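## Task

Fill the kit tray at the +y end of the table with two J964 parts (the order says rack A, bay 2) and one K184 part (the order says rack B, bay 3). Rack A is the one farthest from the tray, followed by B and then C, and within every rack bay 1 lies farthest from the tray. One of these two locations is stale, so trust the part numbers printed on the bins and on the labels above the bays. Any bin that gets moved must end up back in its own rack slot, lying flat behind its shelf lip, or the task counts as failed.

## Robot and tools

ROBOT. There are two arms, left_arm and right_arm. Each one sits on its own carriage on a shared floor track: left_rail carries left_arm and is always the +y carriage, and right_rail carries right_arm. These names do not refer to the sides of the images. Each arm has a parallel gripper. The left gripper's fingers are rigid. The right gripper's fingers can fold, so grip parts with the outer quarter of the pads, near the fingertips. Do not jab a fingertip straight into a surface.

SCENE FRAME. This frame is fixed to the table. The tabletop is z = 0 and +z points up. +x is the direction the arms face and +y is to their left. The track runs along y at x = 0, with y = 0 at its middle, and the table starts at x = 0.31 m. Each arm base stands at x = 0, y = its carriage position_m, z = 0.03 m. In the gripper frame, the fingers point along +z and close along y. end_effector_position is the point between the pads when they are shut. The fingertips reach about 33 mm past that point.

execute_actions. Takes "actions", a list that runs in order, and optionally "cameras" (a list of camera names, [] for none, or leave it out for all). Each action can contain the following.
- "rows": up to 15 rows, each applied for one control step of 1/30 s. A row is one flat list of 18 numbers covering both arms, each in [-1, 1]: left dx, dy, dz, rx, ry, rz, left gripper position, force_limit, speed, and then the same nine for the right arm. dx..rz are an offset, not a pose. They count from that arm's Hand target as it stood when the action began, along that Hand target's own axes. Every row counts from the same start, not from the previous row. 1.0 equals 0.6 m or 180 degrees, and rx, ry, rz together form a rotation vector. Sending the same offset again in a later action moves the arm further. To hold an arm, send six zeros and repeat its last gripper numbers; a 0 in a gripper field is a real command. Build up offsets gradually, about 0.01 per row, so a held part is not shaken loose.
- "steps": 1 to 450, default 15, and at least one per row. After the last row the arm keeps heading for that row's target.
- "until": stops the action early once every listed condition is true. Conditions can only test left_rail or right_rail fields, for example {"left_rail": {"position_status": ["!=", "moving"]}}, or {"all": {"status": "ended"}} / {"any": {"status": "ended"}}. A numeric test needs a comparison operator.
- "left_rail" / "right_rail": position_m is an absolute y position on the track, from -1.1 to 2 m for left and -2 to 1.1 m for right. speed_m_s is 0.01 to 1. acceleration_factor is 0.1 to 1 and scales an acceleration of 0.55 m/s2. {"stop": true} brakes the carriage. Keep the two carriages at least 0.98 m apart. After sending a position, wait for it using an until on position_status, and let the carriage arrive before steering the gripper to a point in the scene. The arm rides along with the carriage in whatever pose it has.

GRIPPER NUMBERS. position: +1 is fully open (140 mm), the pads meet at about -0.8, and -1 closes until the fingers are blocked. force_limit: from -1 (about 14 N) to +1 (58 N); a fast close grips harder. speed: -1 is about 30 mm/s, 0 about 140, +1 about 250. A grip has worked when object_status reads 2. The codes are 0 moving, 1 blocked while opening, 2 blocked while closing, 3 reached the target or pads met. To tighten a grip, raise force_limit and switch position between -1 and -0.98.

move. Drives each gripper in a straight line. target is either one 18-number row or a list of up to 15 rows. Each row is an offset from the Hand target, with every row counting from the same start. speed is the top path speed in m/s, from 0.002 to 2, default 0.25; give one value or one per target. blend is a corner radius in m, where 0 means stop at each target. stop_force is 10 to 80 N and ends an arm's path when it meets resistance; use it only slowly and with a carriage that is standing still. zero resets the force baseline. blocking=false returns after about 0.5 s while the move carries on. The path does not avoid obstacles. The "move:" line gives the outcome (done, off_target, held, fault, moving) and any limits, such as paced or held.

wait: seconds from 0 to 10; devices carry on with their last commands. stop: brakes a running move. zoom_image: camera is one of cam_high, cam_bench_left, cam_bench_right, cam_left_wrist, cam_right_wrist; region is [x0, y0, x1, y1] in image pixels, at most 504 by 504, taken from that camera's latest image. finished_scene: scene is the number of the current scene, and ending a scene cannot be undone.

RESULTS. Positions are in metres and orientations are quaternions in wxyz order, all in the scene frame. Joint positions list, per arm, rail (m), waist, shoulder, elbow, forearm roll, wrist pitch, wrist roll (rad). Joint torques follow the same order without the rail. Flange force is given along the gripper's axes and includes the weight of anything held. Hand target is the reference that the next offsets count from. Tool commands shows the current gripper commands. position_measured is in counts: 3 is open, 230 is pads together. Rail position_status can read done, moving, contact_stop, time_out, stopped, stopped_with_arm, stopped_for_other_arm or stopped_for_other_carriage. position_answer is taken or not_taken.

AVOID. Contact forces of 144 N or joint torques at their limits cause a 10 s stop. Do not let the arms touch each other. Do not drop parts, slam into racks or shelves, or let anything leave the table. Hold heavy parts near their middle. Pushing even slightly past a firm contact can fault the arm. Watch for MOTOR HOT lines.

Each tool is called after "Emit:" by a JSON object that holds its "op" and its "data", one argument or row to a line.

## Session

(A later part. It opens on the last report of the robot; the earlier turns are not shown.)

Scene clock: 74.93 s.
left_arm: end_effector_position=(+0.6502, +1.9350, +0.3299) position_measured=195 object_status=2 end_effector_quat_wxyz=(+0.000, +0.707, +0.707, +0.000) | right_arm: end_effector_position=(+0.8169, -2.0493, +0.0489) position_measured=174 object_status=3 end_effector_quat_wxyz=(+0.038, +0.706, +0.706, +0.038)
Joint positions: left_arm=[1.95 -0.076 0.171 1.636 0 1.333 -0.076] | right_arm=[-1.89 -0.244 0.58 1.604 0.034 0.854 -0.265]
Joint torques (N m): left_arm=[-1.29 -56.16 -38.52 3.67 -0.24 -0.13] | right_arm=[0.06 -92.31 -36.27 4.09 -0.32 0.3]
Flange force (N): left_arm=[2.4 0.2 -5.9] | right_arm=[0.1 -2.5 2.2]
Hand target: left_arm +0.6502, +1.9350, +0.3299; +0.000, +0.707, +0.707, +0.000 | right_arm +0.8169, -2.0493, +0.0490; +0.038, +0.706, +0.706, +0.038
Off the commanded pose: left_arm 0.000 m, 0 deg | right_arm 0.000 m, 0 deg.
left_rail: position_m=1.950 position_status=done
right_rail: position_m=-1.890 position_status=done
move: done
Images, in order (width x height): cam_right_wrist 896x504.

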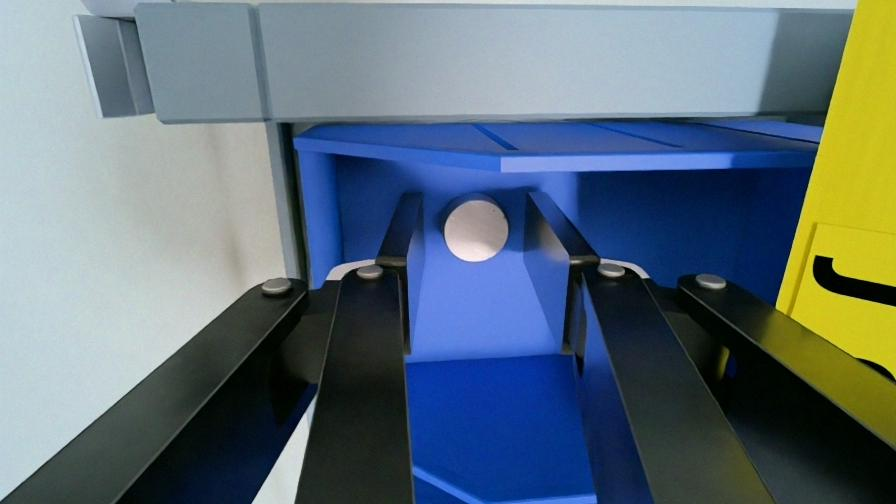

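Emit:
{"op": "move", "data": {
  "target": [0,0,0,0,0,0,-1,-0.3,-1,0,0,0.0017,0,0,0,-0.36,-0.5,0],
  "cameras": [],
  "speed": 0.03
}}

Emit:
{"op": "execute_actions", "data": {
  "actions": [
    {"rows":[[0,0,0,0,0,0,-1,-0.3,-1,0,0,0,0,0,0,-1,-0.3,-1]],"steps":50}
  ],
  "cameras": ["cam_right_wrist"]
}}

Emit:
{"op": "move", "data": {
  "target": [0,0,0,0,0,0,-1,-0.3,-1,0,0,-0.2,0,0,0,-1,-0.3,-1],
  "cameras": ["cam_right_wrist"],
  "speed": 0.1
}}

Scene clock: 75.90 s.
left_arm: end_effector_position=(+0.6502, +1.9350, +0.3299) position_measured=195 object_status=2 end_effector_quat_wxyz=(+0.000, +0.707, +0.707, +0.000) | right_arm: end_effector_position=(+0.8170, -2.0493, +0.0480) position_measured=174 object_status=3 end_effector_quat_wxyz=(+0.038, +0.706, +0.706, +0.038)
Joint positions: left_arm=[1.95 -0.076 0.171 1.636 0 1.333 -0.076] | right_arm=[-1.89 -0.244 0.581 1.605 0.034 0.853 -0.265]
Joint torques (N m): left_arm=[-1.4 -55.83 -38.46 3.69 -0.26 -0.12] | right_arm=[0.51 -92.46 -36.35 4.05 -0.32 0.35]
Flange force (N): left_arm=[2.4 0.0 -6.1] | right_arm=[-0.5 -2.9 2.3]
Hand target: left_arm +0.6502, +1.9350, +0.3299; +0.000, +0.707, +0.707, +0.000 | right_arm +0.8170, -2.0493, +0.0479; +0.038, +0.706, +0.706, +0.038
Off the commanded pose: left_arm 0.000 m, 0 deg | right_arm 0.000 m, 0 deg.
left_rail: position_m=1.950 position_status=done
right_rail: position_m=-1.890 position_status=done
move: done
No camera images: "cameras" was empty.

Scene clock: 77.77 s.
left_arm: end_effector_position=(+0.6502, +1.9350, +0.3299) position_measured=195 object_status=2 end_effector_quat_wxyz=(+0.000, +0.707, +0.707, +0.000) | right_arm: end_effector_position=(+0.8170, -2.0493, +0.0479) position_measured=195 object_status=2 end_effector_quat_wxyz=(+0.038, +0.706, +0.706, +0.038)
Joint positions: left_arm=[1.95 -0.076 0.171 1.636 0 1.333 -0.076] | right_arm=[-1.89 -0.244 0.581 1.605 0.034 0.853 -0.265]
Joint torques (N m): left_arm=[-1.15 -55.99 -38.58 3.71 -0.24 -0.17] | right_arm=[-0.25 -87.47 -34.27 4.13 -0.6 0.39]
Flange force (N): left_arm=[2.0 -0.1 -5.4] | right_arm=[0.6 -3.5 -3.9]
Hand target: left_arm +0.6502, +1.9350, +0.3299; +0.000, +0.707, +0.707, +0.000 | right_arm +0.8170, -2.0493, +0.0479; +0.038, +0.706, +0.706, +0.038
Off the commanded pose: left_arm 0.000 m, 0 deg | right_arm 0.000 m, 0 deg.
left_rail: position_m=1.950 position_status=done
right_rail: position_m=-1.890 position_status=done
Images, in order (width x height): cam_right_wrist 896x504.

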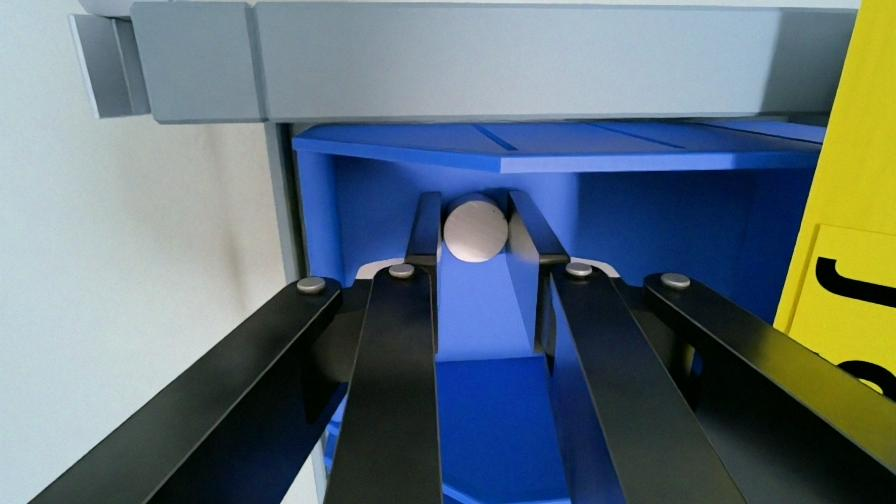

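Scene clock: 79.27 s.
left_arm: end_effector_position=(+0.6502, +1.9350, +0.3299) position_measured=195 object_status=2 end_effector_quat_wxyz=(+0.000, +0.707, +0.707, +0.000) | right_arm: end_effector_position=(+0.8043, -2.0493, +0.1674) position_measured=195 object_status=2 end_effector_quat_wxyz=(+0.038, +0.706, +0.706, +0.038)
Joint positions: left_arm=[1.95 -0.076 0.171 1.636 0 1.333 -0.076] | right_arm=[-1.89 -0.248 0.466 1.545 0.031 1.027 -0.263]
Joint torques (N m): left_arm=[-1.4 -55.59 -38.35 3.67 -0.26 -0.14] | right_arm=[0.61 -86.08 -40.27 4.51 -0.35 0.42]
Flange force (N): left_arm=[2.4 -0.1 -6.1] | right_arm=[-0.9 -3.1 2.9]
Hand target: left_arm +0.6502, +1.9350, +0.3299; +0.000, +0.707, +0.707, +0.000 | right_arm +0.8042, -2.0493, +0.1673; +0.038, +0.706, +0.706, +0.038
Off the commanded pose: left_arm 0.000 m, 0 deg | right_arm 0.000 m, 0 deg.
left_rail: position_m=1.950 position_status=done
right_rail: position_m=-1.890 position_status=done
move: done
Images, in order (width x height): cam_right_wrist 896x504.

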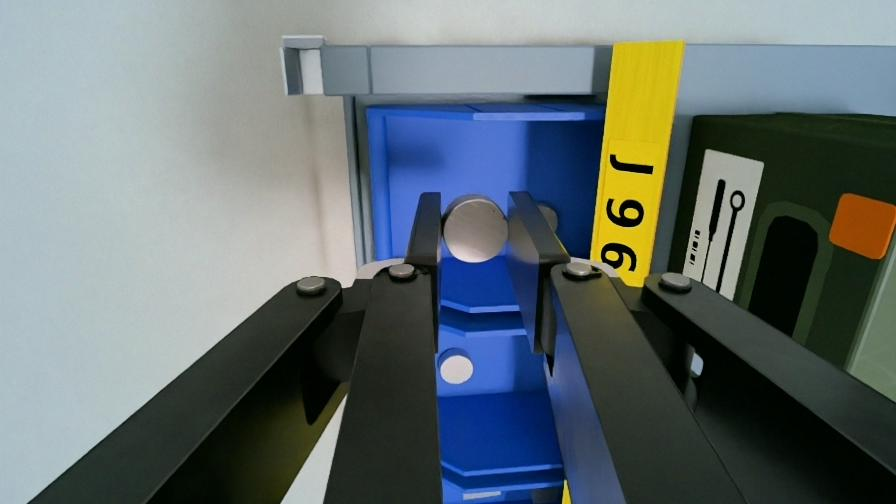

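Emit:
{"op": "move", "data": {
  "target": [0.1,-0.067,0.417,0,0,0,-1,-0.3,-1,0,0,-0.2,0,0,0,-1,-0.3,-1],
  "cameras": ["cam_left_wrist","cam_bench_left"],
  "speed": 0.2
}}

Scene clock: 81.73 s.
left_arm: end_effector_position=(+0.6103, +1.9950, +0.0797) position_measured=195 object_status=2 end_effector_quat_wxyz=(+0.000, +0.707, +0.707, +0.000) | right_arm: end_effector_position=(+0.7914, -2.0493, +0.2866) position_measured=195 object_status=2 end_effector_quat_wxyz=(+0.038, +0.706, +0.706, +0.038)
Joint positions: left_arm=[1.95 0.017 0.303 1.973 0 0.865 0.017] | right_arm=[-1.89 -0.252 0.381 1.444 0.028 1.213 -0.261]
Joint torques (N m): left_arm=[-1 -60 -29.78 2.83 -0.27 -0.14] | right_arm=[0.86 -80.92 -43.2 4.75 -0.38 0.4]
Flange force (N): left_arm=[1.8 0.0 -6.8] | right_arm=[-0.9 -3.4 3.6]
Hand target: left_arm +0.6103, +1.9950, +0.0797; +0.000, +0.707, +0.707, +0.000 | right_arm +0.7914, -2.0493, +0.2866; +0.038, +0.706, +0.706, +0.038
Off the commanded pose: left_arm 0.000 m, 0 deg | right_arm 0.000 m, 0 deg.
left_rail: position_m=1.950 position_status=done
right_rail: position_m=-1.890 position_status=done
move: done
Images, in order (width x height): cam_bench_left 896x504, cam_left_wrist 896x504.

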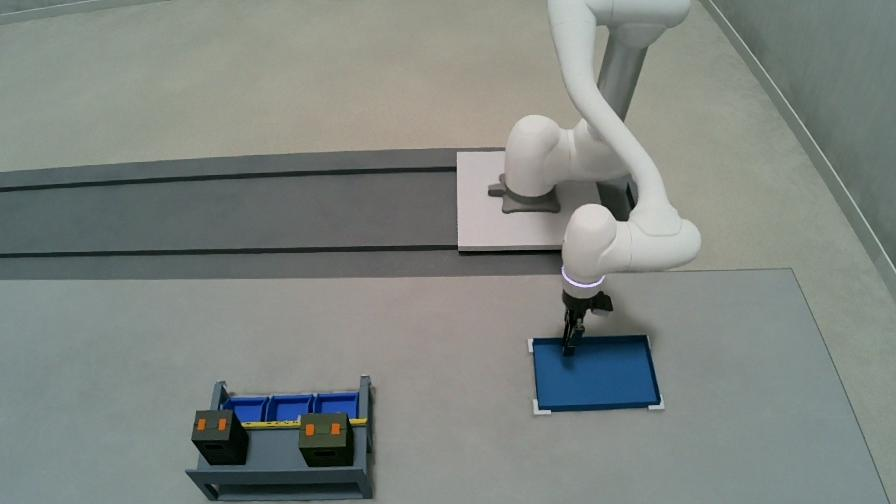

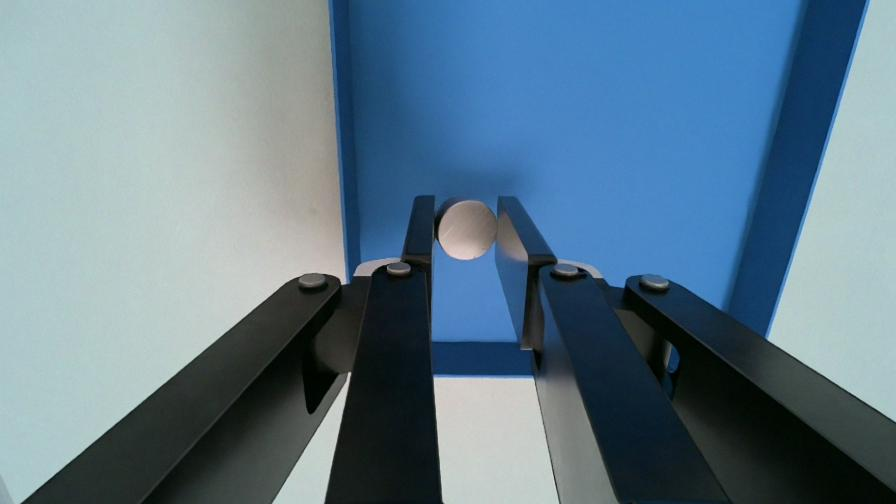

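Emit:
{"op": "move", "data": {
  "target": [0,0,0.09,0,0,0,-1,-0.3,-1,0,0,0,0,0,0,-1,-0.3,-1],
  "cameras": ["cam_left_wrist"],
  "speed": 0.03,
  "stop_force": 10
}}

Emit:
{"op": "move", "data": {
  "target": [0,0,0,0,0,0,-1,-0.3,-1,0,-0.31,-0.07,0,0,0,-1,-0.3,-1],
  "cameras": ["cam_left_wrist"],
  "speed": 0.2
}}

Emit:
{"op": "execute_actions", "data": {
  "actions": [
    {"right_rail":{"position_m":0.9,"acceleration_factor":0.6},"rows":[[0,0,0,0,0,0,-0.4,-0.3,-1,0,0,0,0,0,0,-1,-0.3,-1]],"steps":30}
  ],
  "cameras": ["cam_left_wrist"]
}}

Scene clock: 84.53 s.
left_arm: end_effector_position=(+0.6103, +1.9950, +0.0360) position_measured=195 object_status=2 end_effector_quat_wxyz=(+0.000, +0.707, +0.707, +0.000) | right_arm: end_effector_position=(+0.7914, -2.0493, +0.2866) position_measured=195 object_status=2 end_effector_quat_wxyz=(+0.038, +0.706, +0.706, +0.038)
Joint positions: left_arm=[1.95 0.017 0.355 2.001 0 0.784 0.017] | right_arm=[-1.89 -0.252 0.381 1.444 0.028 1.213 -0.261]
Joint torques (N m): left_arm=[-1.28 -62.67 -27.45 2.56 -0.29 -0.15] | right_arm=[0.49 -80.87 -42.64 4.75 -0.31 0.37]
Flange force (N): left_arm=[2.4 0.1 -7.3] | right_arm=[-0.5 -2.2 3.0]
Hand target: left_arm +0.6103, +1.9950, +0.0360; +0.000, +0.707, +0.707, +0.000 (not the last commanded pose) | right_arm +0.7914, -2.0493, +0.2866; +0.038, +0.706, +0.706, +0.038
Off the commanded pose: left_arm 0.010 m, 0 deg | right_arm 0.000 m, 0 deg.
left_rail: position_m=1.950 position_status=done
right_rail: position_m=-1.890 position_status=done
move: contact (left_arm)
Images, in order (width x height): cam_left_wrist 896x504.

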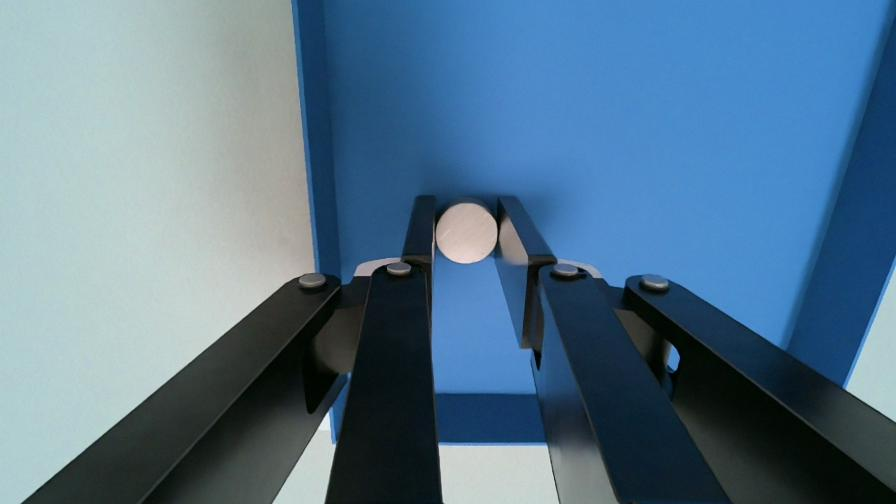

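Scene clock: 85.83 s.
left_arm: end_effector_position=(+0.6103, +1.9950, +0.0360) position_measured=195 object_status=2 end_effector_quat_wxyz=(+0.000, +0.707, +0.707, +0.000) | right_arm: end_effector_position=(+0.6021, -2.0493, +0.3085) position_measured=195 object_status=2 end_effector_quat_wxyz=(+0.038, +0.706, +0.706, +0.038)
Joint positions: left_arm=[1.95 0.017 0.355 2.001 0 0.784 0.017] | right_arm=[-1.89 -0.333 0.084 1.779 0.038 1.178 -0.345]
Joint torques (N m): left_arm=[-1 -62.78 -27.43 2.54 -0.28 -0.13] | right_arm=[0.53 -50.53 -42.47 4.76 -0.31 0.33]
Flange force (N): left_arm=[1.8 0.5 -7.3] | right_arm=[-1.1 -2.2 3.5]
Hand target: left_arm +0.6103, +1.9950, +0.0360; +0.000, +0.707, +0.707, +0.000 | right_arm +0.6020, -2.0493, +0.3085; +0.038, +0.706, +0.706, +0.038
Off the commanded pose: left_arm 0.000 m, 0 deg | right_arm 0.000 m, 0 deg.
left_rail: position_m=1.950 position_status=done
right_rail: position_m=-1.890 position_status=done
move: done
Images, in order (width x height): cam_left_wrist 896x504.

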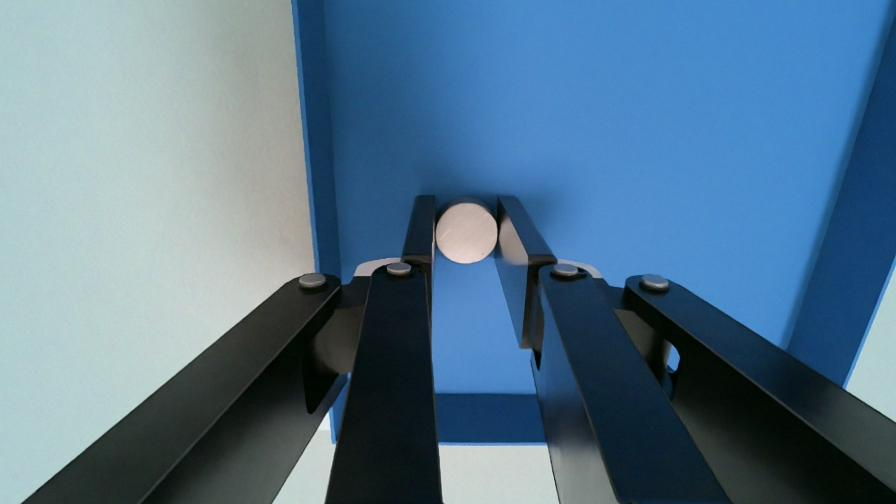

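Scene clock: 89.83 s.
left_arm: end_effector_position=(+0.6103, +1.9950, +0.0360) position_measured=179 object_status=3 end_effector_quat_wxyz=(+0.000, +0.707, +0.707, +0.000) | right_arm: end_effector_position=(+0.6020, +0.1875, +0.3085) position_measured=195 object_status=2 end_effector_quat_wxyz=(+0.038, +0.706, +0.706, +0.038) end_effector_velocity=(+0.000, +0.605, +0.000) end_effector_angular_velocity=(-0.001, +0.000, +0.001)
Joint positions: left_arm=[1.95 0.017 0.355 2.001 0 0.784 0.017] | right_arm=[0.347 -0.333 0.084 1.779 0.038 1.178 -0.345]
Joint velocities: left_arm=[within noise] | right_arm=[0.605 0 0 0 -0.001 0 0]
Joint torques (N m): left_arm=[-1.08 -62.69 -27.29 2.57 -0.29 -0.12] | right_arm=[-2.21 -49.18 -42.64 4.64 -0.31 0.34]
Flange force (N): left_arm=[2.0 0.3 -7.2] | right_arm=[4.1 -3.0 3.1]
Hand target: left_arm +0.6103, +1.9950, +0.0360; +0.000, +0.707, +0.707, +0.000 | right_arm +0.6020, +0.1874, +0.3085; +0.038, +0.706, +0.706, +0.038
Off the commanded pose: left_arm 0.000 m, 0 deg | right_arm 0.000 m, 0 deg.
left_rail: position_m=1.950 position_status=done
right_rail: position_m=0.347 position_m_goal=0.900 position_status=moving position_answer=taken
not at rest: the robot was still moving 3 seconds after this call's last action.
Images, in order (width x height): cam_left_wrist 896x504.

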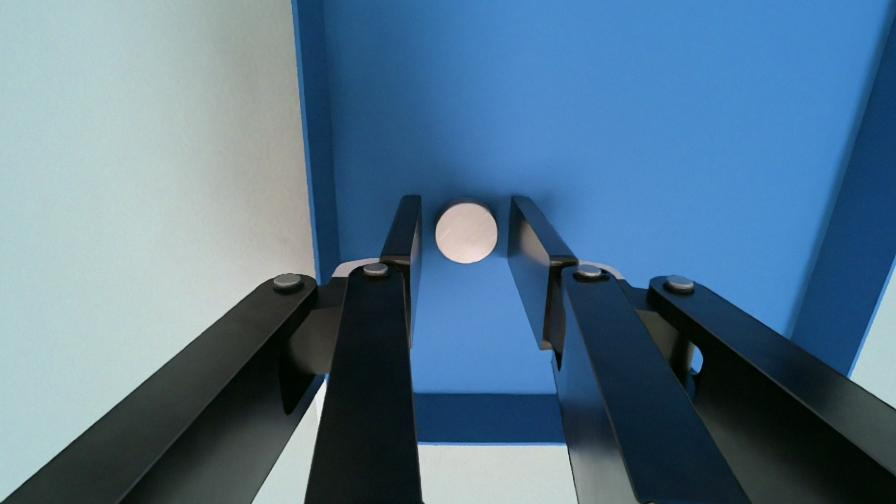

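Emit:
{"op": "move", "data": {
  "target": [0,0,-0.45,0,0,0,-0.4,-0.3,-1,0,0,0,0,0,0,-1,-0.3,-1],
  "cameras": ["cam_left_wrist"],
  "speed": 0.2
}}

Scene clock: 91.90 s.
left_arm: end_effector_position=(+0.6100, +1.9950, +0.3060) position_measured=179 object_status=3 end_effector_quat_wxyz=(+0.000, +0.707, +0.707, +0.000) | right_arm: end_effector_position=(+0.6020, +0.7408, +0.3085) position_measured=195 object_status=2 end_effector_quat_wxyz=(+0.038, +0.706, +0.706, +0.038)
Joint positions: left_arm=[1.95 0.017 0.121 1.739 0 1.281 0.017] | right_arm=[0.9 -0.333 0.084 1.779 0.038 1.178 -0.345]
Joint torques (N m): left_arm=[-1.18 -49.5 -37.4 3.61 -0.27 -0.14] | right_arm=[0.15 -50.79 -42.66 4.76 -0.32 0.35]
Flange force (N): left_arm=[2.2 -0.3 -6.9] | right_arm=[-0.4 -2.0 4.1]
Hand target: left_arm +0.6101, +1.9950, +0.3060; +0.000, +0.707, +0.707, +0.000 | right_arm +0.6020, +0.7408, +0.3085; +0.038, +0.706, +0.706, +0.038
Off the commanded pose: left_arm 0.000 m, 0 deg | right_arm 0.000 m, 0 deg.
left_rail: position_m=1.950 position_status=done
right_rail: position_m=0.900 position_status=done
move: done
Images, in order (width x height): cam_left_wrist 896x504.

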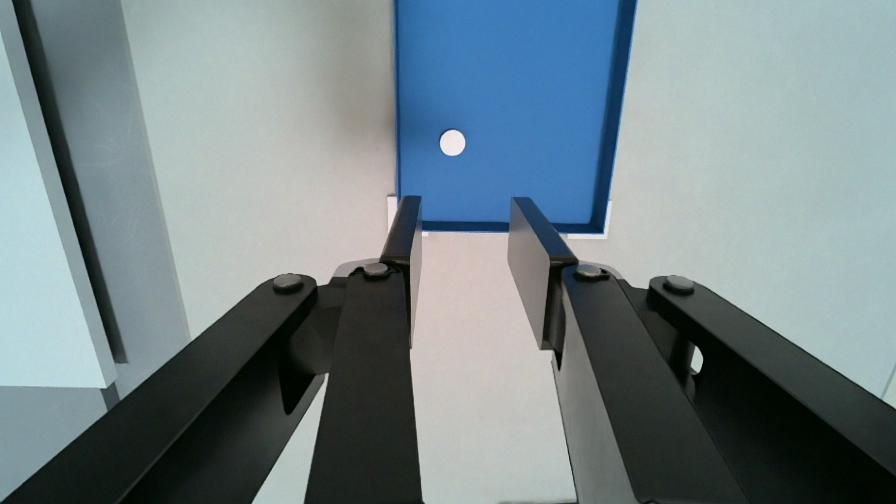

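Emit:
{"op": "move", "data": {
  "target": [0,0,0,0,0,0,-0.4,-0.3,-1,1,-0.242,0.391,0.0333,0,0,-1,-0.3,-1],
  "cameras": ["cam_right_wrist","cam_bench_left"],
  "speed": 0.25
}}

Emit:
{"op": "move", "data": {
  "target": [0,0,0,0,0,0,-0.4,-0.3,-1,0,0,0.06,0,0,0,-1,-0.3,-1],
  "cameras": ["cam_right_wrist"],
  "speed": 0.02,
  "stop_force": 10
}}

Scene clock: 95.30 s.
left_arm: end_effector_position=(+0.6101, +1.9950, +0.3060) position_measured=179 object_status=3 end_effector_quat_wxyz=(+0.000, +0.707, +0.707, +0.000) | right_arm: end_effector_position=(+0.4827, +1.3409, +0.0598) position_measured=195 object_status=2 end_effector_quat_wxyz=(+0.001, +0.707, +0.707, +0.001)
Joint positions: left_arm=[1.95 0.017 0.121 1.739 0 1.281 0.017] | right_arm=[0.9 0.688 0.38 1.905 -0.002 0.855 0.689]
Joint torques (N m): left_arm=[-1.25 -50.13 -37.74 3.66 -0.27 -0.13] | right_arm=[-0.26 -71.26 -33.11 3.72 -0.08 0.37]
Flange force (N): left_arm=[2.4 0.0 -6.2] | right_arm=[-0.8 -0.8 2.8]
Hand target: left_arm +0.6101, +1.9950, +0.3060; +0.000, +0.707, +0.707, +0.000 | right_arm +0.4826, +1.3409, +0.0598; +0.001, +0.707, +0.707, +0.001
Off the commanded pose: left_arm 0.000 m, 0 deg | right_arm 0.000 m, 0 deg.
left_rail: position_m=1.950 position_status=done
right_rail: position_m=0.900 position_status=done
move: done
Images, in order (width x height): cam_bench_left 896x504, cam_right_wrist 896x504.

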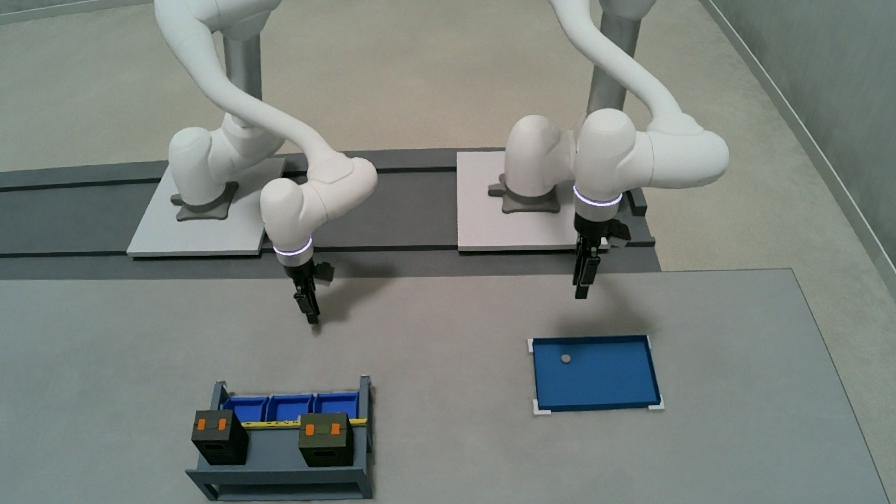

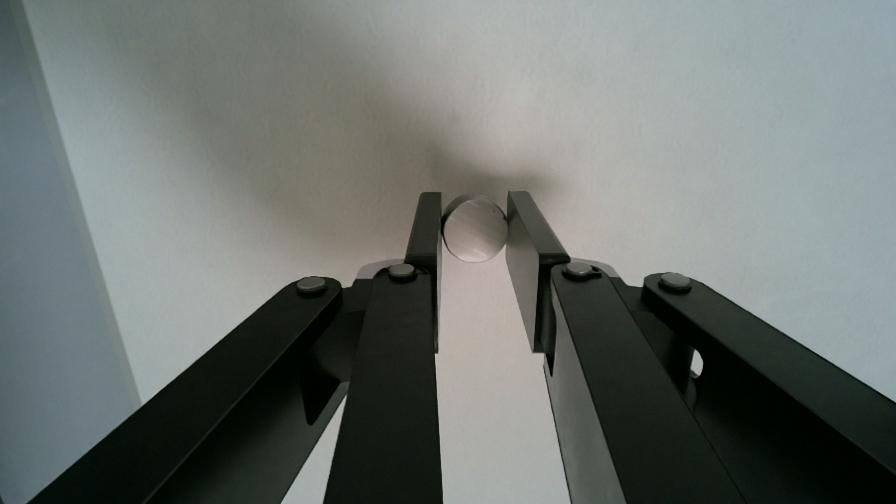

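Scene clock: 97.13 s.
left_arm: end_effector_position=(+0.6101, +1.9950, +0.3060) position_measured=179 object_status=3 end_effector_quat_wxyz=(+0.000, +0.707, +0.707, +0.000) | right_arm: end_effector_position=(+0.4827, +1.3408, +0.0346) position_measured=195 object_status=2 end_effector_quat_wxyz=(+0.001, +0.707, +0.707, +0.001)
Joint positions: left_arm=[1.95 0.017 0.121 1.739 0 1.281 0.017] | right_arm=[0.9 0.688 0.409 1.92 -0.002 0.811 0.689]
Joint torques (N m): left_arm=[-1.34 -50 -37.78 3.61 -0.24 -0.14] | right_arm=[-1.03 -39.95 -18.28 3.01 -4.05 0.3]
Flange force (N): left_arm=[2.5 -0.4 -5.9] | right_arm=[-7.1 -9.5 -50.6]
Hand target: left_arm +0.6101, +1.9950, +0.3060; +0.000, +0.707, +0.707, +0.000 | right_arm +0.4827, +1.3408, +0.0346; +0.001, +0.707, +0.707, +0.001 (not the last commanded pose)
Off the commanded pose: left_arm 0.000 m, 0 deg | right_arm 0.011 m, 0 deg.
left_rail: position_m=1.950 position_status=done
right_rail: position_m=0.900 position_status=done
move: contact (right_arm)
Images, in order (width x height): cam_right_wrist 896x504.

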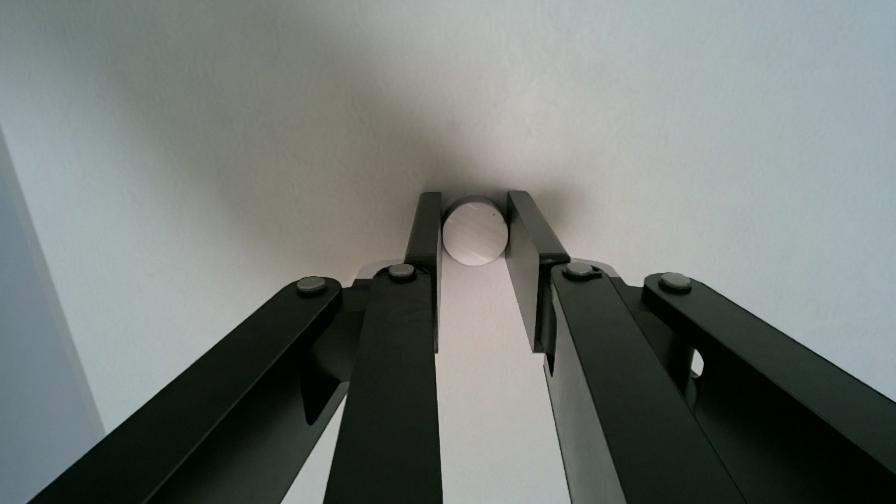

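Emit:
{"op": "move", "data": {
  "target": [0,0,0,0,0,0,-0.4,-0.3,-1,0,0,-0.0015,0,0,0,-1,-0.3,-1],
  "cameras": [],
  "speed": 0.05
}}

Emit:
{"op": "execute_actions", "data": {
  "actions": [
    {"rows":[[0,0,0,0,0,0,-0.4,-0.3,-1,0,0,0,0,0,0,-0.2,-0.3,-1]],"steps":25}
  ],
  "cameras": ["cam_right_wrist"]
}}

Emit:
{"op": "move", "data": {
  "target": [0,0,0,0,0,0,-0.4,-0.3,-1,0,0,-0.4,0,0,0,-0.2,-0.3,-1],
  "cameras": ["cam_right_wrist"],
  "speed": 0.15
}}

Scene clock: 98.17 s.
left_arm: end_effector_position=(+0.6101, +1.9950, +0.3060) position_measured=179 object_status=3 end_effector_quat_wxyz=(+0.000, +0.707, +0.707, +0.000) | right_arm: end_effector_position=(+0.4827, +1.3408, +0.0355) position_measured=195 object_status=2 end_effector_quat_wxyz=(+0.001, +0.707, +0.707, +0.001)
Joint positions: left_arm=[1.95 0.017 0.121 1.739 0 1.281 0.017] | right_arm=[0.9 0.688 0.408 1.92 -0.002 0.812 0.689]
Joint torques (N m): left_arm=[-1.24 -49.95 -37.62 3.62 -0.26 -0.13] | right_arm=[0.29 -72.46 -32.25 3.54 -0.15 0.4]
Flange force (N): left_arm=[2.3 -0.5 -6.4] | right_arm=[-2.1 -1.3 2.5]
Hand target: left_arm +0.6101, +1.9950, +0.3060; +0.000, +0.707, +0.707, +0.000 | right_arm +0.4827, +1.3408, +0.0355; +0.001, +0.707, +0.707, +0.001
Off the commanded pose: left_arm 0.000 m, 0 deg | right_arm 0.000 m, 0 deg.
left_rail: position_m=1.950 position_status=done
right_rail: position_m=0.900 position_status=done
move: done
No camera images: "cameras" was empty.

Scene clock: 99.30 s.
left_arm: end_effector_position=(+0.6101, +1.9950, +0.3060) position_measured=179 object_status=3 end_effector_quat_wxyz=(+0.000, +0.707, +0.707, +0.000) | right_arm: end_effector_position=(+0.4827, +1.3409, +0.0355) position_measured=154 object_status=0 end_effector_quat_wxyz=(+0.001, +0.707, +0.707, +0.001)
Joint positions: left_arm=[1.95 0.017 0.121 1.739 0 1.281 0.017] | right_arm=[0.9 0.688 0.408 1.92 -0.002 0.812 0.689]
Joint torques (N m): left_arm=[-1.32 -50.05 -37.78 3.65 -0.27 -0.14] | right_arm=[-0.07 -72.84 -31.72 3.6 -0.04 0.33]
Flange force (N): left_arm=[2.5 -0.1 -6.1] | right_arm=[-0.5 -0.7 2.8]
Hand target: left_arm +0.6101, +1.9950, +0.3060; +0.000, +0.707, +0.707, +0.000 | right_arm +0.4827, +1.3409, +0.0355; +0.001, +0.707, +0.707, +0.001
Off the commanded pose: left_arm 0.000 m, 0 deg | right_arm 0.000 m, 0 deg.
left_rail: position_m=1.950 position_status=done
right_rail: position_m=0.900 position_status=done
Images, in order (width x height): cam_right_wrist 896x504.

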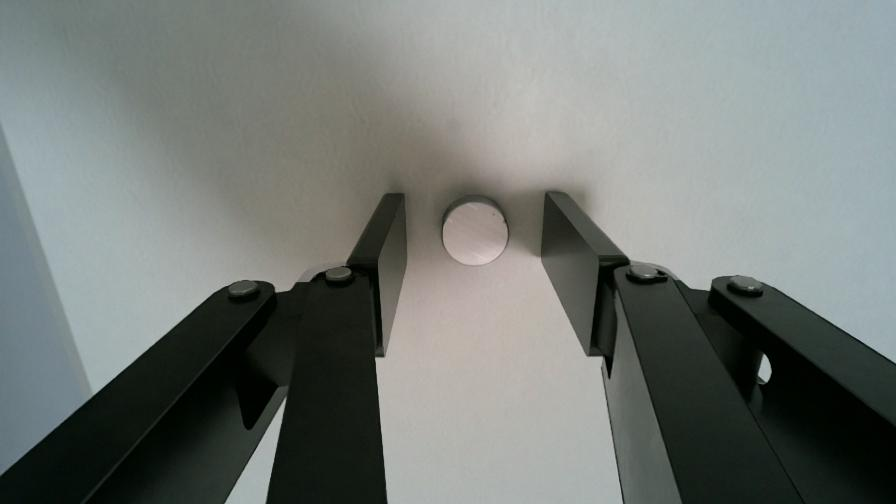

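Scene clock: 101.20 s.
left_arm: end_effector_position=(+0.6101, +1.9950, +0.3060) position_measured=179 object_status=3 end_effector_quat_wxyz=(+0.000, +0.707, +0.707, +0.000) | right_arm: end_effector_position=(+0.4821, +1.3408, +0.2756) position_measured=154 object_status=3 end_effector_quat_wxyz=(+0.001, +0.707, +0.707, +0.001)
Joint positions: left_arm=[1.95 0.017 0.121 1.739 0 1.281 0.017] | right_arm=[0.9 0.689 0.2 1.702 -0.001 1.237 0.689]
Joint torques (N m): left_arm=[-1.24 -50.24 -37.77 3.63 -0.25 -0.12] | right_arm=[0.4 -61.36 -41.37 4.62 -0.1 0.38]
Flange force (N): left_arm=[2.3 0.6 -5.8] | right_arm=[-1.8 -0.5 3.1]
Hand target: left_arm +0.6101, +1.9950, +0.3060; +0.000, +0.707, +0.707, +0.000 | right_arm +0.4822, +1.3408, +0.2755; +0.001, +0.707, +0.707, +0.001
Off the commanded pose: left_arm 0.000 m, 0 deg | right_arm 0.000 m, 0 deg.
left_rail: position_m=1.950 position_status=done
right_rail: position_m=0.900 position_status=done
move: done
Images, in order (width x height): cam_right_wrist 896x504.

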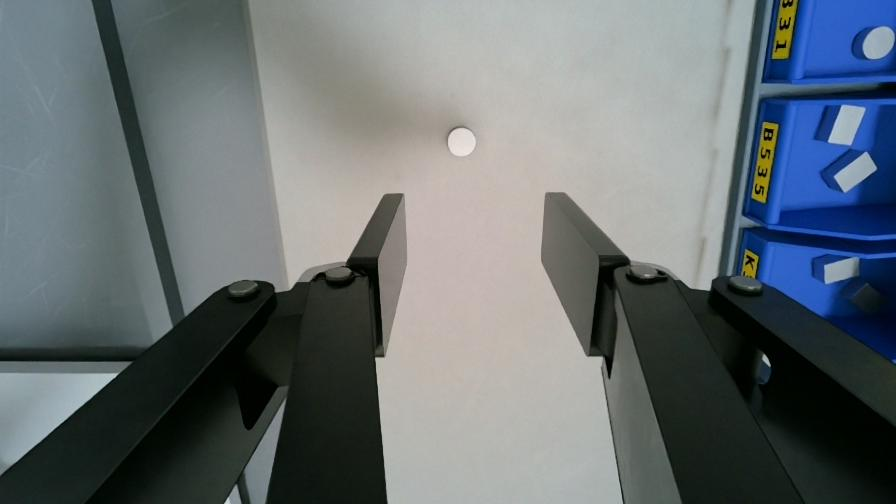

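Emit:
{"op": "execute_actions", "data": {
  "actions": [
    {"right_rail":{"position_m":-1.89},"left_rail":{"position_m":1.75},"steps":60}
  ],
  "cameras": []
}}

Emit:
{"op": "move", "data": {
  "target": [-0.757,-0.212,0.36,0,0,0,-0.2,-0.3,-1,0,0,0,0,0,0,-1,-1,0],
  "cameras": ["cam_left_wrist"],
  "speed": 0.2
}}

Scene clock: 106.57 s.
left_arm: end_effector_position=(+0.6101, +1.7950, +0.3060) position_measured=179 object_status=3 end_effector_quat_wxyz=(+0.000, +0.707, +0.707, +0.000) | right_arm: end_effector_position=(+0.4822, -1.3351, +0.2755) position_measured=154 object_status=3 end_effector_quat_wxyz=(+0.001, +0.707, +0.707, +0.001) end_effector_velocity=(-0.001, -0.275, +0.000) end_effector_angular_velocity=(-0.001, +0.001, +0.001)
Joint positions: left_arm=[1.75 0.017 0.121 1.739 0 1.281 0.017] | right_arm=[-1.776 0.689 0.2 1.702 -0.002 1.237 0.689]
Joint velocities: left_arm=[within noise] | right_arm=[-0.275 0.001 0 0 0 0.001 0]
Joint torques (N m): left_arm=[-1.06 -50.05 -37.73 3.64 -0.25 -0.12] | right_arm=[1.34 -59.2 -41.88 4.61 -0.15 0.35]
Flange force (N): left_arm=[2.1 0.1 -5.9] | right_arm=[-5.8 -2.7 2.5]
Hand target: left_arm +0.6101, +1.7950, +0.3060; +0.000, +0.707, +0.707, +0.000 | right_arm +0.4822, -1.3351, +0.2755; +0.001, +0.707, +0.707, +0.001
Tool commands: left_gripper/position=-0.4 left_gripper/force_limit=-0.3 left_gripper/speed=-1.0 right_gripper/position=-0.2 right_gripper/force_limit=-0.3 right_gripper/speed=-1.0
Off the commanded pose: left_arm 0.000 m, 0 deg | right_arm 0.000 m, 0 deg.
left_rail: position_m=1.750 position_status=done
right_rail: position_m=-1.776 position_m_goal=-1.890 position_status=moving position_answer=taken
not at rest: the robot was still moving 3 seconds after this call's last action.
No camera images: "cameras" was empty.

Scene clock: 109.50 s.
left_arm: end_effector_position=(+0.4831, +1.3406, +0.0899) position_measured=154 object_status=3 end_effector_quat_wxyz=(+0.000, +0.707, +0.707, +0.000) | right_arm: end_effector_position=(+0.4822, -1.4491, +0.2755) position_measured=233 object_status=3 end_effector_quat_wxyz=(+0.001, +0.707, +0.707, +0.001)
Joint positions: left_arm=[1.75 -0.758 0.32 1.924 0.001 0.897 -0.758] | right_arm=[-1.89 0.689 0.2 1.702 -0.002 1.237 0.689]
Joint torques (N m): left_arm=[-1.5 -62.14 -30.32 2.82 -0.23 -0.13] | right_arm=[0.11 -61.69 -41.43 4.57 -0.12 0.4]
Flange force (N): left_arm=[1.8 1.7 -7.2] | right_arm=[-1.2 -0.6 3.3]
Hand target: left_arm +0.4831, +1.3406, +0.0899; +0.000, +0.707, +0.707, +0.000 | right_arm +0.4822, -1.4491, +0.2755; +0.001, +0.707, +0.707, +0.001
Off the commanded pose: left_arm 0.000 m, 0 deg | right_arm 0.000 m, 0 deg.
left_rail: position_m=1.750 position_status=done
right_rail: position_m=-1.890 position_status=done
move: done
Images, in order (width x height): cam_left_wrist 896x504.

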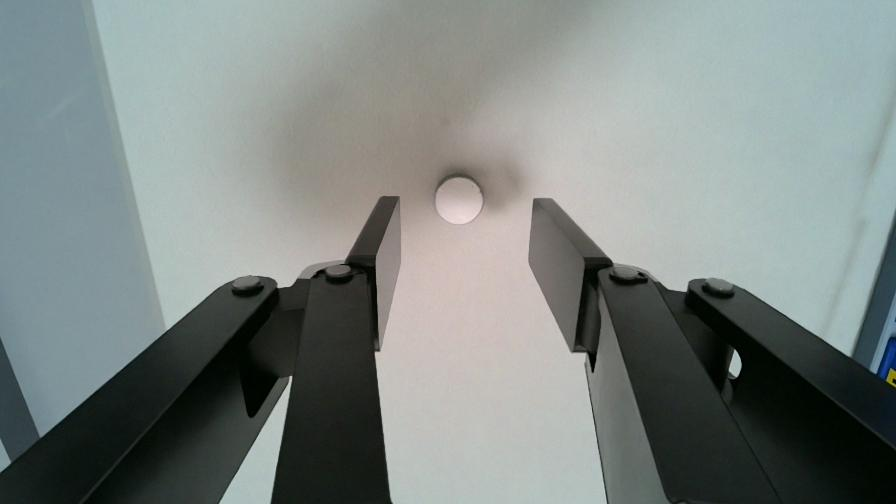

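Emit:
{"op": "move", "data": {
  "target": [0,0,0.0925,0,0,0,-0.2,-0.3,-1,-0.918,0.363,0.0425,-0.278,0,0,-1,-1,0],
  "cameras": ["cam_left_wrist"],
  "speed": 0.2
}}

Emit:
{"op": "execute_actions", "data": {
  "actions": [
    {"rows":[[0,0,0,0,0,0,-1,-0.3,-1,0,0,0,0,0,0,-1,-1,0]],"steps":55}
  ],
  "cameras": ["cam_left_wrist","cam_right_wrist"]
}}

Scene clock: 114.03 s.
left_arm: end_effector_position=(+0.4831, +1.3408, +0.0344) position_measured=154 object_status=3 end_effector_quat_wxyz=(+0.000, +0.707, +0.707, +0.000) | right_arm: end_effector_position=(+0.7001, -1.9999, +0.2505) position_measured=233 object_status=3 end_effector_quat_wxyz=(+0.300, +0.640, +0.640, +0.300)
Joint positions: left_arm=[1.75 -0.758 0.384 1.961 0.001 0.797 -0.758] | right_arm=[-1.89 -0.318 0.02 2.202 1.298 0.252 -1.497]
Joint torques (N m): left_arm=[-0.99 -65.27 -27.66 2.58 -0.23 -0.15] | right_arm=[0.46 -41.04 -39.57 1.86 -0.17 0.38]
Flange force (N): left_arm=[1.1 1.1 -7.7] | right_arm=[0.0 0.0 0.0]
Hand target: left_arm +0.4831, +1.3408, +0.0344; +0.000, +0.707, +0.707, +0.000 | right_arm +0.7001, -1.9999, +0.2505; +0.300, +0.640, +0.640, +0.300
Off the commanded pose: left_arm 0.000 m, 0 deg | right_arm 0.000 m, 0 deg.
left_rail: position_m=1.750 position_status=done
right_rail: position_m=-1.890 position_status=done
move: done
Images, in order (width x height): cam_left_wrist 896x504.

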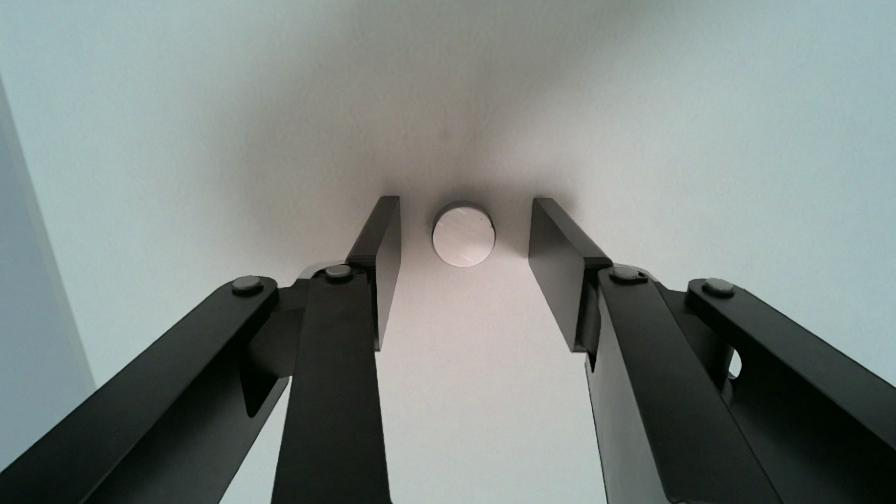

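Scene clock: 116.07 s.
left_arm: end_effector_position=(+0.4831, +1.3408, +0.0344) position_measured=195 object_status=2 end_effector_quat_wxyz=(+0.000, +0.707, +0.707, +0.000) | right_arm: end_effector_position=(+0.7001, -1.9999, +0.2505) position_measured=233 object_status=3 end_effector_quat_wxyz=(+0.300, +0.640, +0.640, +0.300)
Joint positions: left_arm=[1.75 -0.758 0.384 1.961 0.001 0.797 -0.758] | right_arm=[-1.89 -0.318 0.02 2.202 1.298 0.252 -1.498]
Joint torques (N m): left_arm=[-1.1 -59.77 -24.36 2.68 -0.54 -0.12] | right_arm=[0.61 -41.43 -39.61 1.84 -0.15 0.36]
Flange force (N): left_arm=[1.4 1.1 -16.9] | right_arm=[0.0 0.0 0.0]
Hand target: left_arm +0.4831, +1.3408, +0.0344; +0.000, +0.707, +0.707, +0.000 | right_arm +0.7001, -1.9999, +0.2505; +0.300, +0.640, +0.640, +0.300
Off the commanded pose: left_arm 0.000 m, 0 deg | right_arm 0.000 m, 0 deg.
left_rail: position_m=1.750 position_status=done
right_rail: position_m=-1.890 position_status=done
Images, in order (width x height): cam_left_wrist 896x504, cam_right_wrist 896x504.

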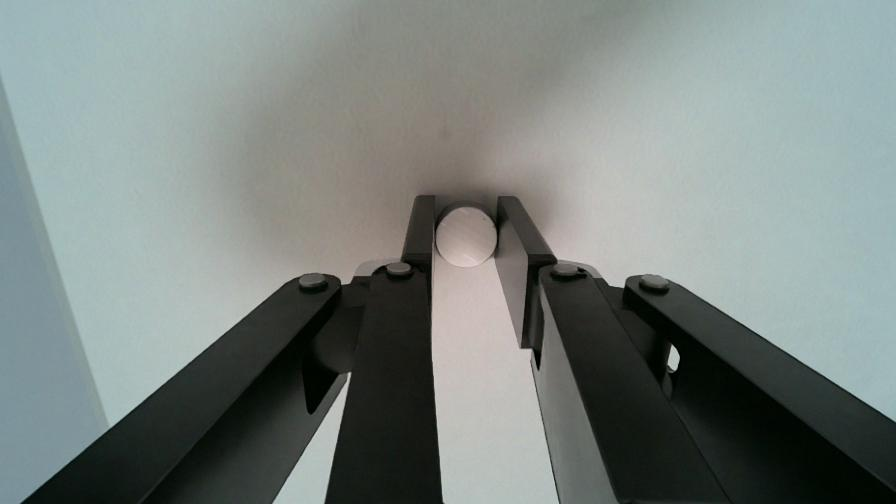

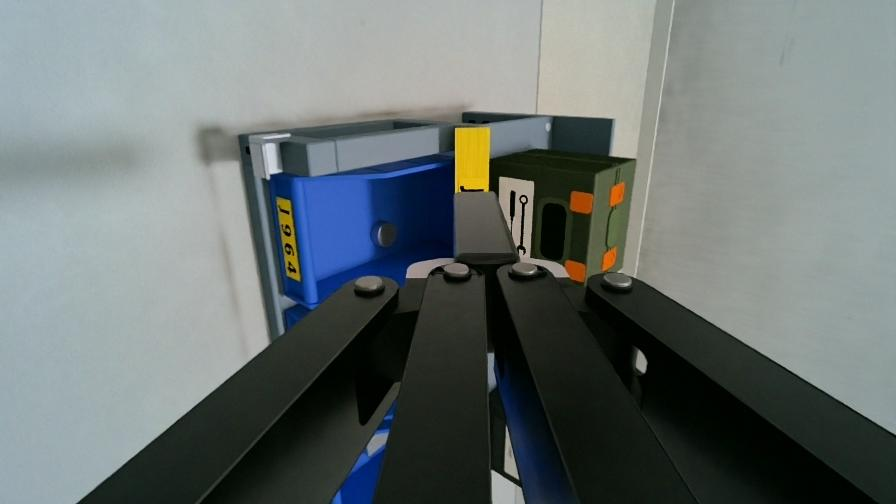

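Emit:
{"op": "move", "data": {
  "target": [0,0,-0.42,0,0,0,-1,-0.3,-1,-0.1417,-0.081,0.2443,0,0,0,-1,-1,0],
  "cameras": ["cam_left_wrist","cam_right_wrist"],
  "speed": 0.15
}}

Emit:
{"op": "execute_actions", "data": {
  "actions": [
    {"left_rail":{"position_m":1.95},"steps":5}
  ],
  "cameras": []
}}

Emit:
{"op": "move", "data": {
  "target": [0,0,0,0,0,0,-1,-0.3,-1,0,0,0.2,0,0,0,-1,-1,0],
  "cameras": ["cam_right_wrist"],
  "speed": 0.06
}}

Scene clock: 118.63 s.
left_arm: end_effector_position=(+0.4828, +1.3408, +0.2864) position_measured=195 object_status=2 end_effector_quat_wxyz=(+0.000, +0.707, +0.707, +0.000) | right_arm: end_effector_position=(+0.7815, -2.0851, +0.1193) position_measured=233 object_status=3 end_effector_quat_wxyz=(+0.300, +0.640, +0.640, +0.300)
Joint positions: left_arm=[1.75 -0.758 0.164 1.726 0.001 1.251 -0.758] | right_arm=[-1.89 -0.416 0.342 2.118 2.001 0.349 -2.301]
Joint torques (N m): left_arm=[-1.43 -54.44 -37.67 3.55 -0.2 -0.14] | right_arm=[-0.12 -67.61 -32.85 -0.21 1.36 0.38]
Flange force (N): left_arm=[1.6 1.9 -5.3] | right_arm=[0.0 0.0 0.0]
Hand target: left_arm +0.4829, +1.3408, +0.2864; +0.000, +0.707, +0.707, +0.000 | right_arm +0.7815, -2.0849, +0.1193; +0.300, +0.640, +0.640, +0.300
Off the commanded pose: left_arm 0.000 m, 0 deg | right_arm 0.000 m, 0 deg.
left_rail: position_m=1.750 position_status=done
right_rail: position_m=-1.890 position_status=done
move: done
Images, in order (width x height): cam_left_wrist 896x504, cam_right_wrist 896x504.

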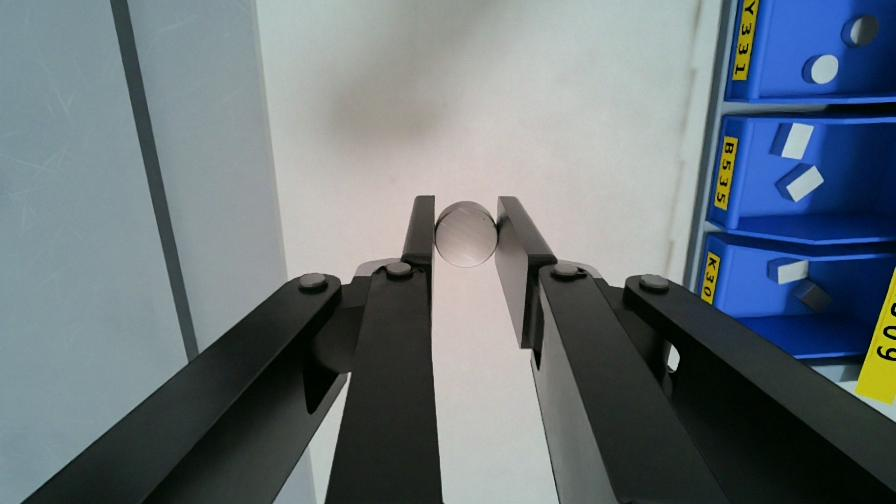

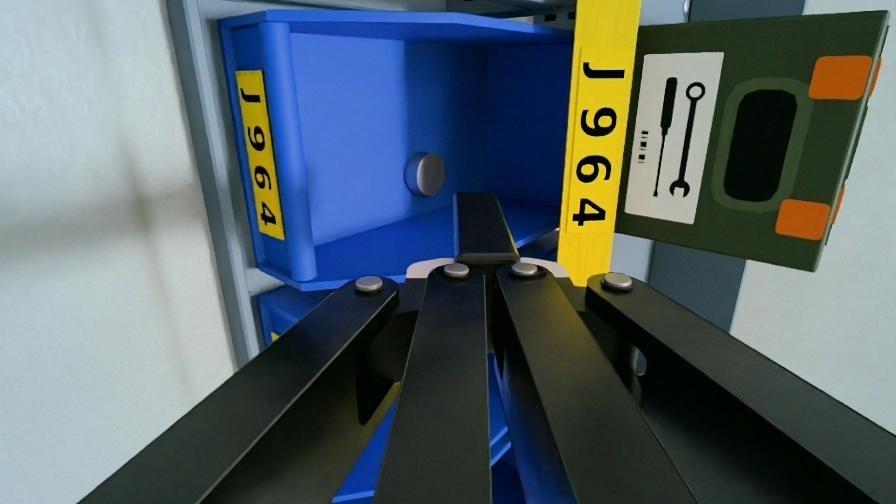

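Scene clock: 120.40 s.
left_arm: end_effector_position=(+0.4829, +1.5408, +0.2864) position_measured=195 object_status=2 end_effector_quat_wxyz=(+0.000, +0.707, +0.707, +0.000) | right_arm: end_effector_position=(+0.7815, -2.0849, +0.1192) position_measured=233 object_status=3 end_effector_quat_wxyz=(+0.300, +0.640, +0.640, +0.300)
Joint positions: left_arm=[1.95 -0.758 0.164 1.726 0.001 1.251 -0.758] | right_arm=[-1.89 -0.416 0.342 2.118 2.001 0.349 -2.301]
Joint torques (N m): left_arm=[-1.12 -53.96 -37.51 3.6 -0.21 -0.14] | right_arm=[0.4 -67.19 -32.77 -0.22 1.4 0.4]
Flange force (N): left_arm=[1.5 1.1 -5.9] | right_arm=[0.0 0.0 0.0]
Hand target: left_arm +0.4829, +1.5408, +0.2864; +0.000, +0.707, +0.707, +0.000 | right_arm +0.7815, -2.0849, +0.1193; +0.300, +0.640, +0.640, +0.300
Tool commands: left_gripper/position=-1.0 left_gripper/force_limit=-0.3 left_gripper/speed=-1.0 right_gripper/position=-1.0 right_gripper/force_limit=-1.0 right_gripper/speed=+0.0
Off the commanded pose: left_arm 0.000 m, 0 deg | right_arm 0.000 m, 0 deg.
left_rail: position_m=1.950 position_status=done
right_rail: position_m=-1.890 position_status=done
No camera images: "cameras" was empty.

Scene clock: 122.67 s.
left_arm: end_effector_position=(+0.4829, +1.5408, +0.2864) position_measured=195 object_status=2 end_effector_quat_wxyz=(+0.000, +0.707, +0.707, +0.000) | right_arm: end_effector_position=(+0.8737, -2.0849, +0.0424) position_measured=233 object_status=3 end_effector_quat_wxyz=(+0.300, +0.640, +0.640, +0.300)
Joint positions: left_arm=[1.95 -0.758 0.164 1.726 0.001 1.251 -0.758] | right_arm=[-1.89 -0.359 0.55 1.975 2.245 0.353 -2.512]
Joint torques (N m): left_arm=[-1.09 -54.08 -37.56 3.58 -0.22 -0.17] | right_arm=[0.61 -83.62 -30.18 -0.74 1.64 0.39]
Flange force (N): left_arm=[1.6 1.0 -5.9] | right_arm=[-0.9 -3.1 -0.4]
Hand target: left_arm +0.4829, +1.5408, +0.2864; +0.000, +0.707, +0.707, +0.000 | right_arm +0.8737, -2.0849, +0.0424; +0.300, +0.640, +0.640, +0.300
Off the commanded pose: left_arm 0.000 m, 0 deg | right_arm 0.000 m, 0 deg.
left_rail: position_m=1.950 position_status=done
right_rail: position_m=-1.890 position_status=done
move: done
Images, in order (width x height): cam_right_wrist 896x504.

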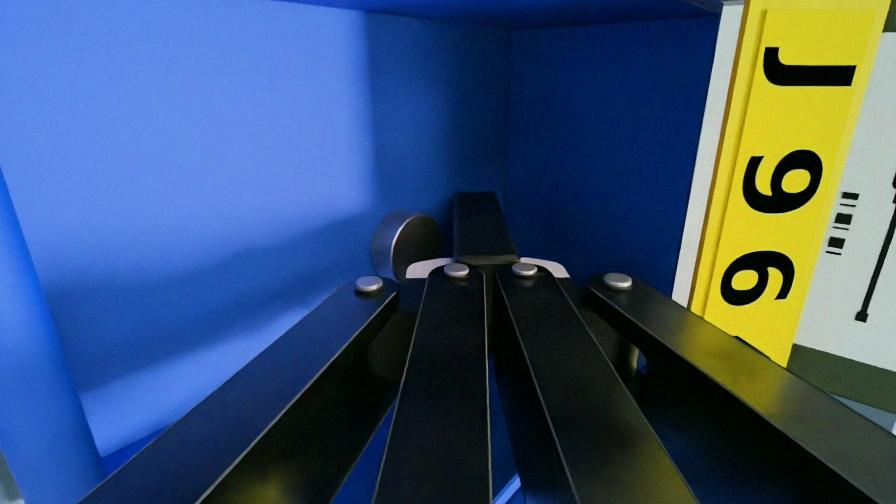

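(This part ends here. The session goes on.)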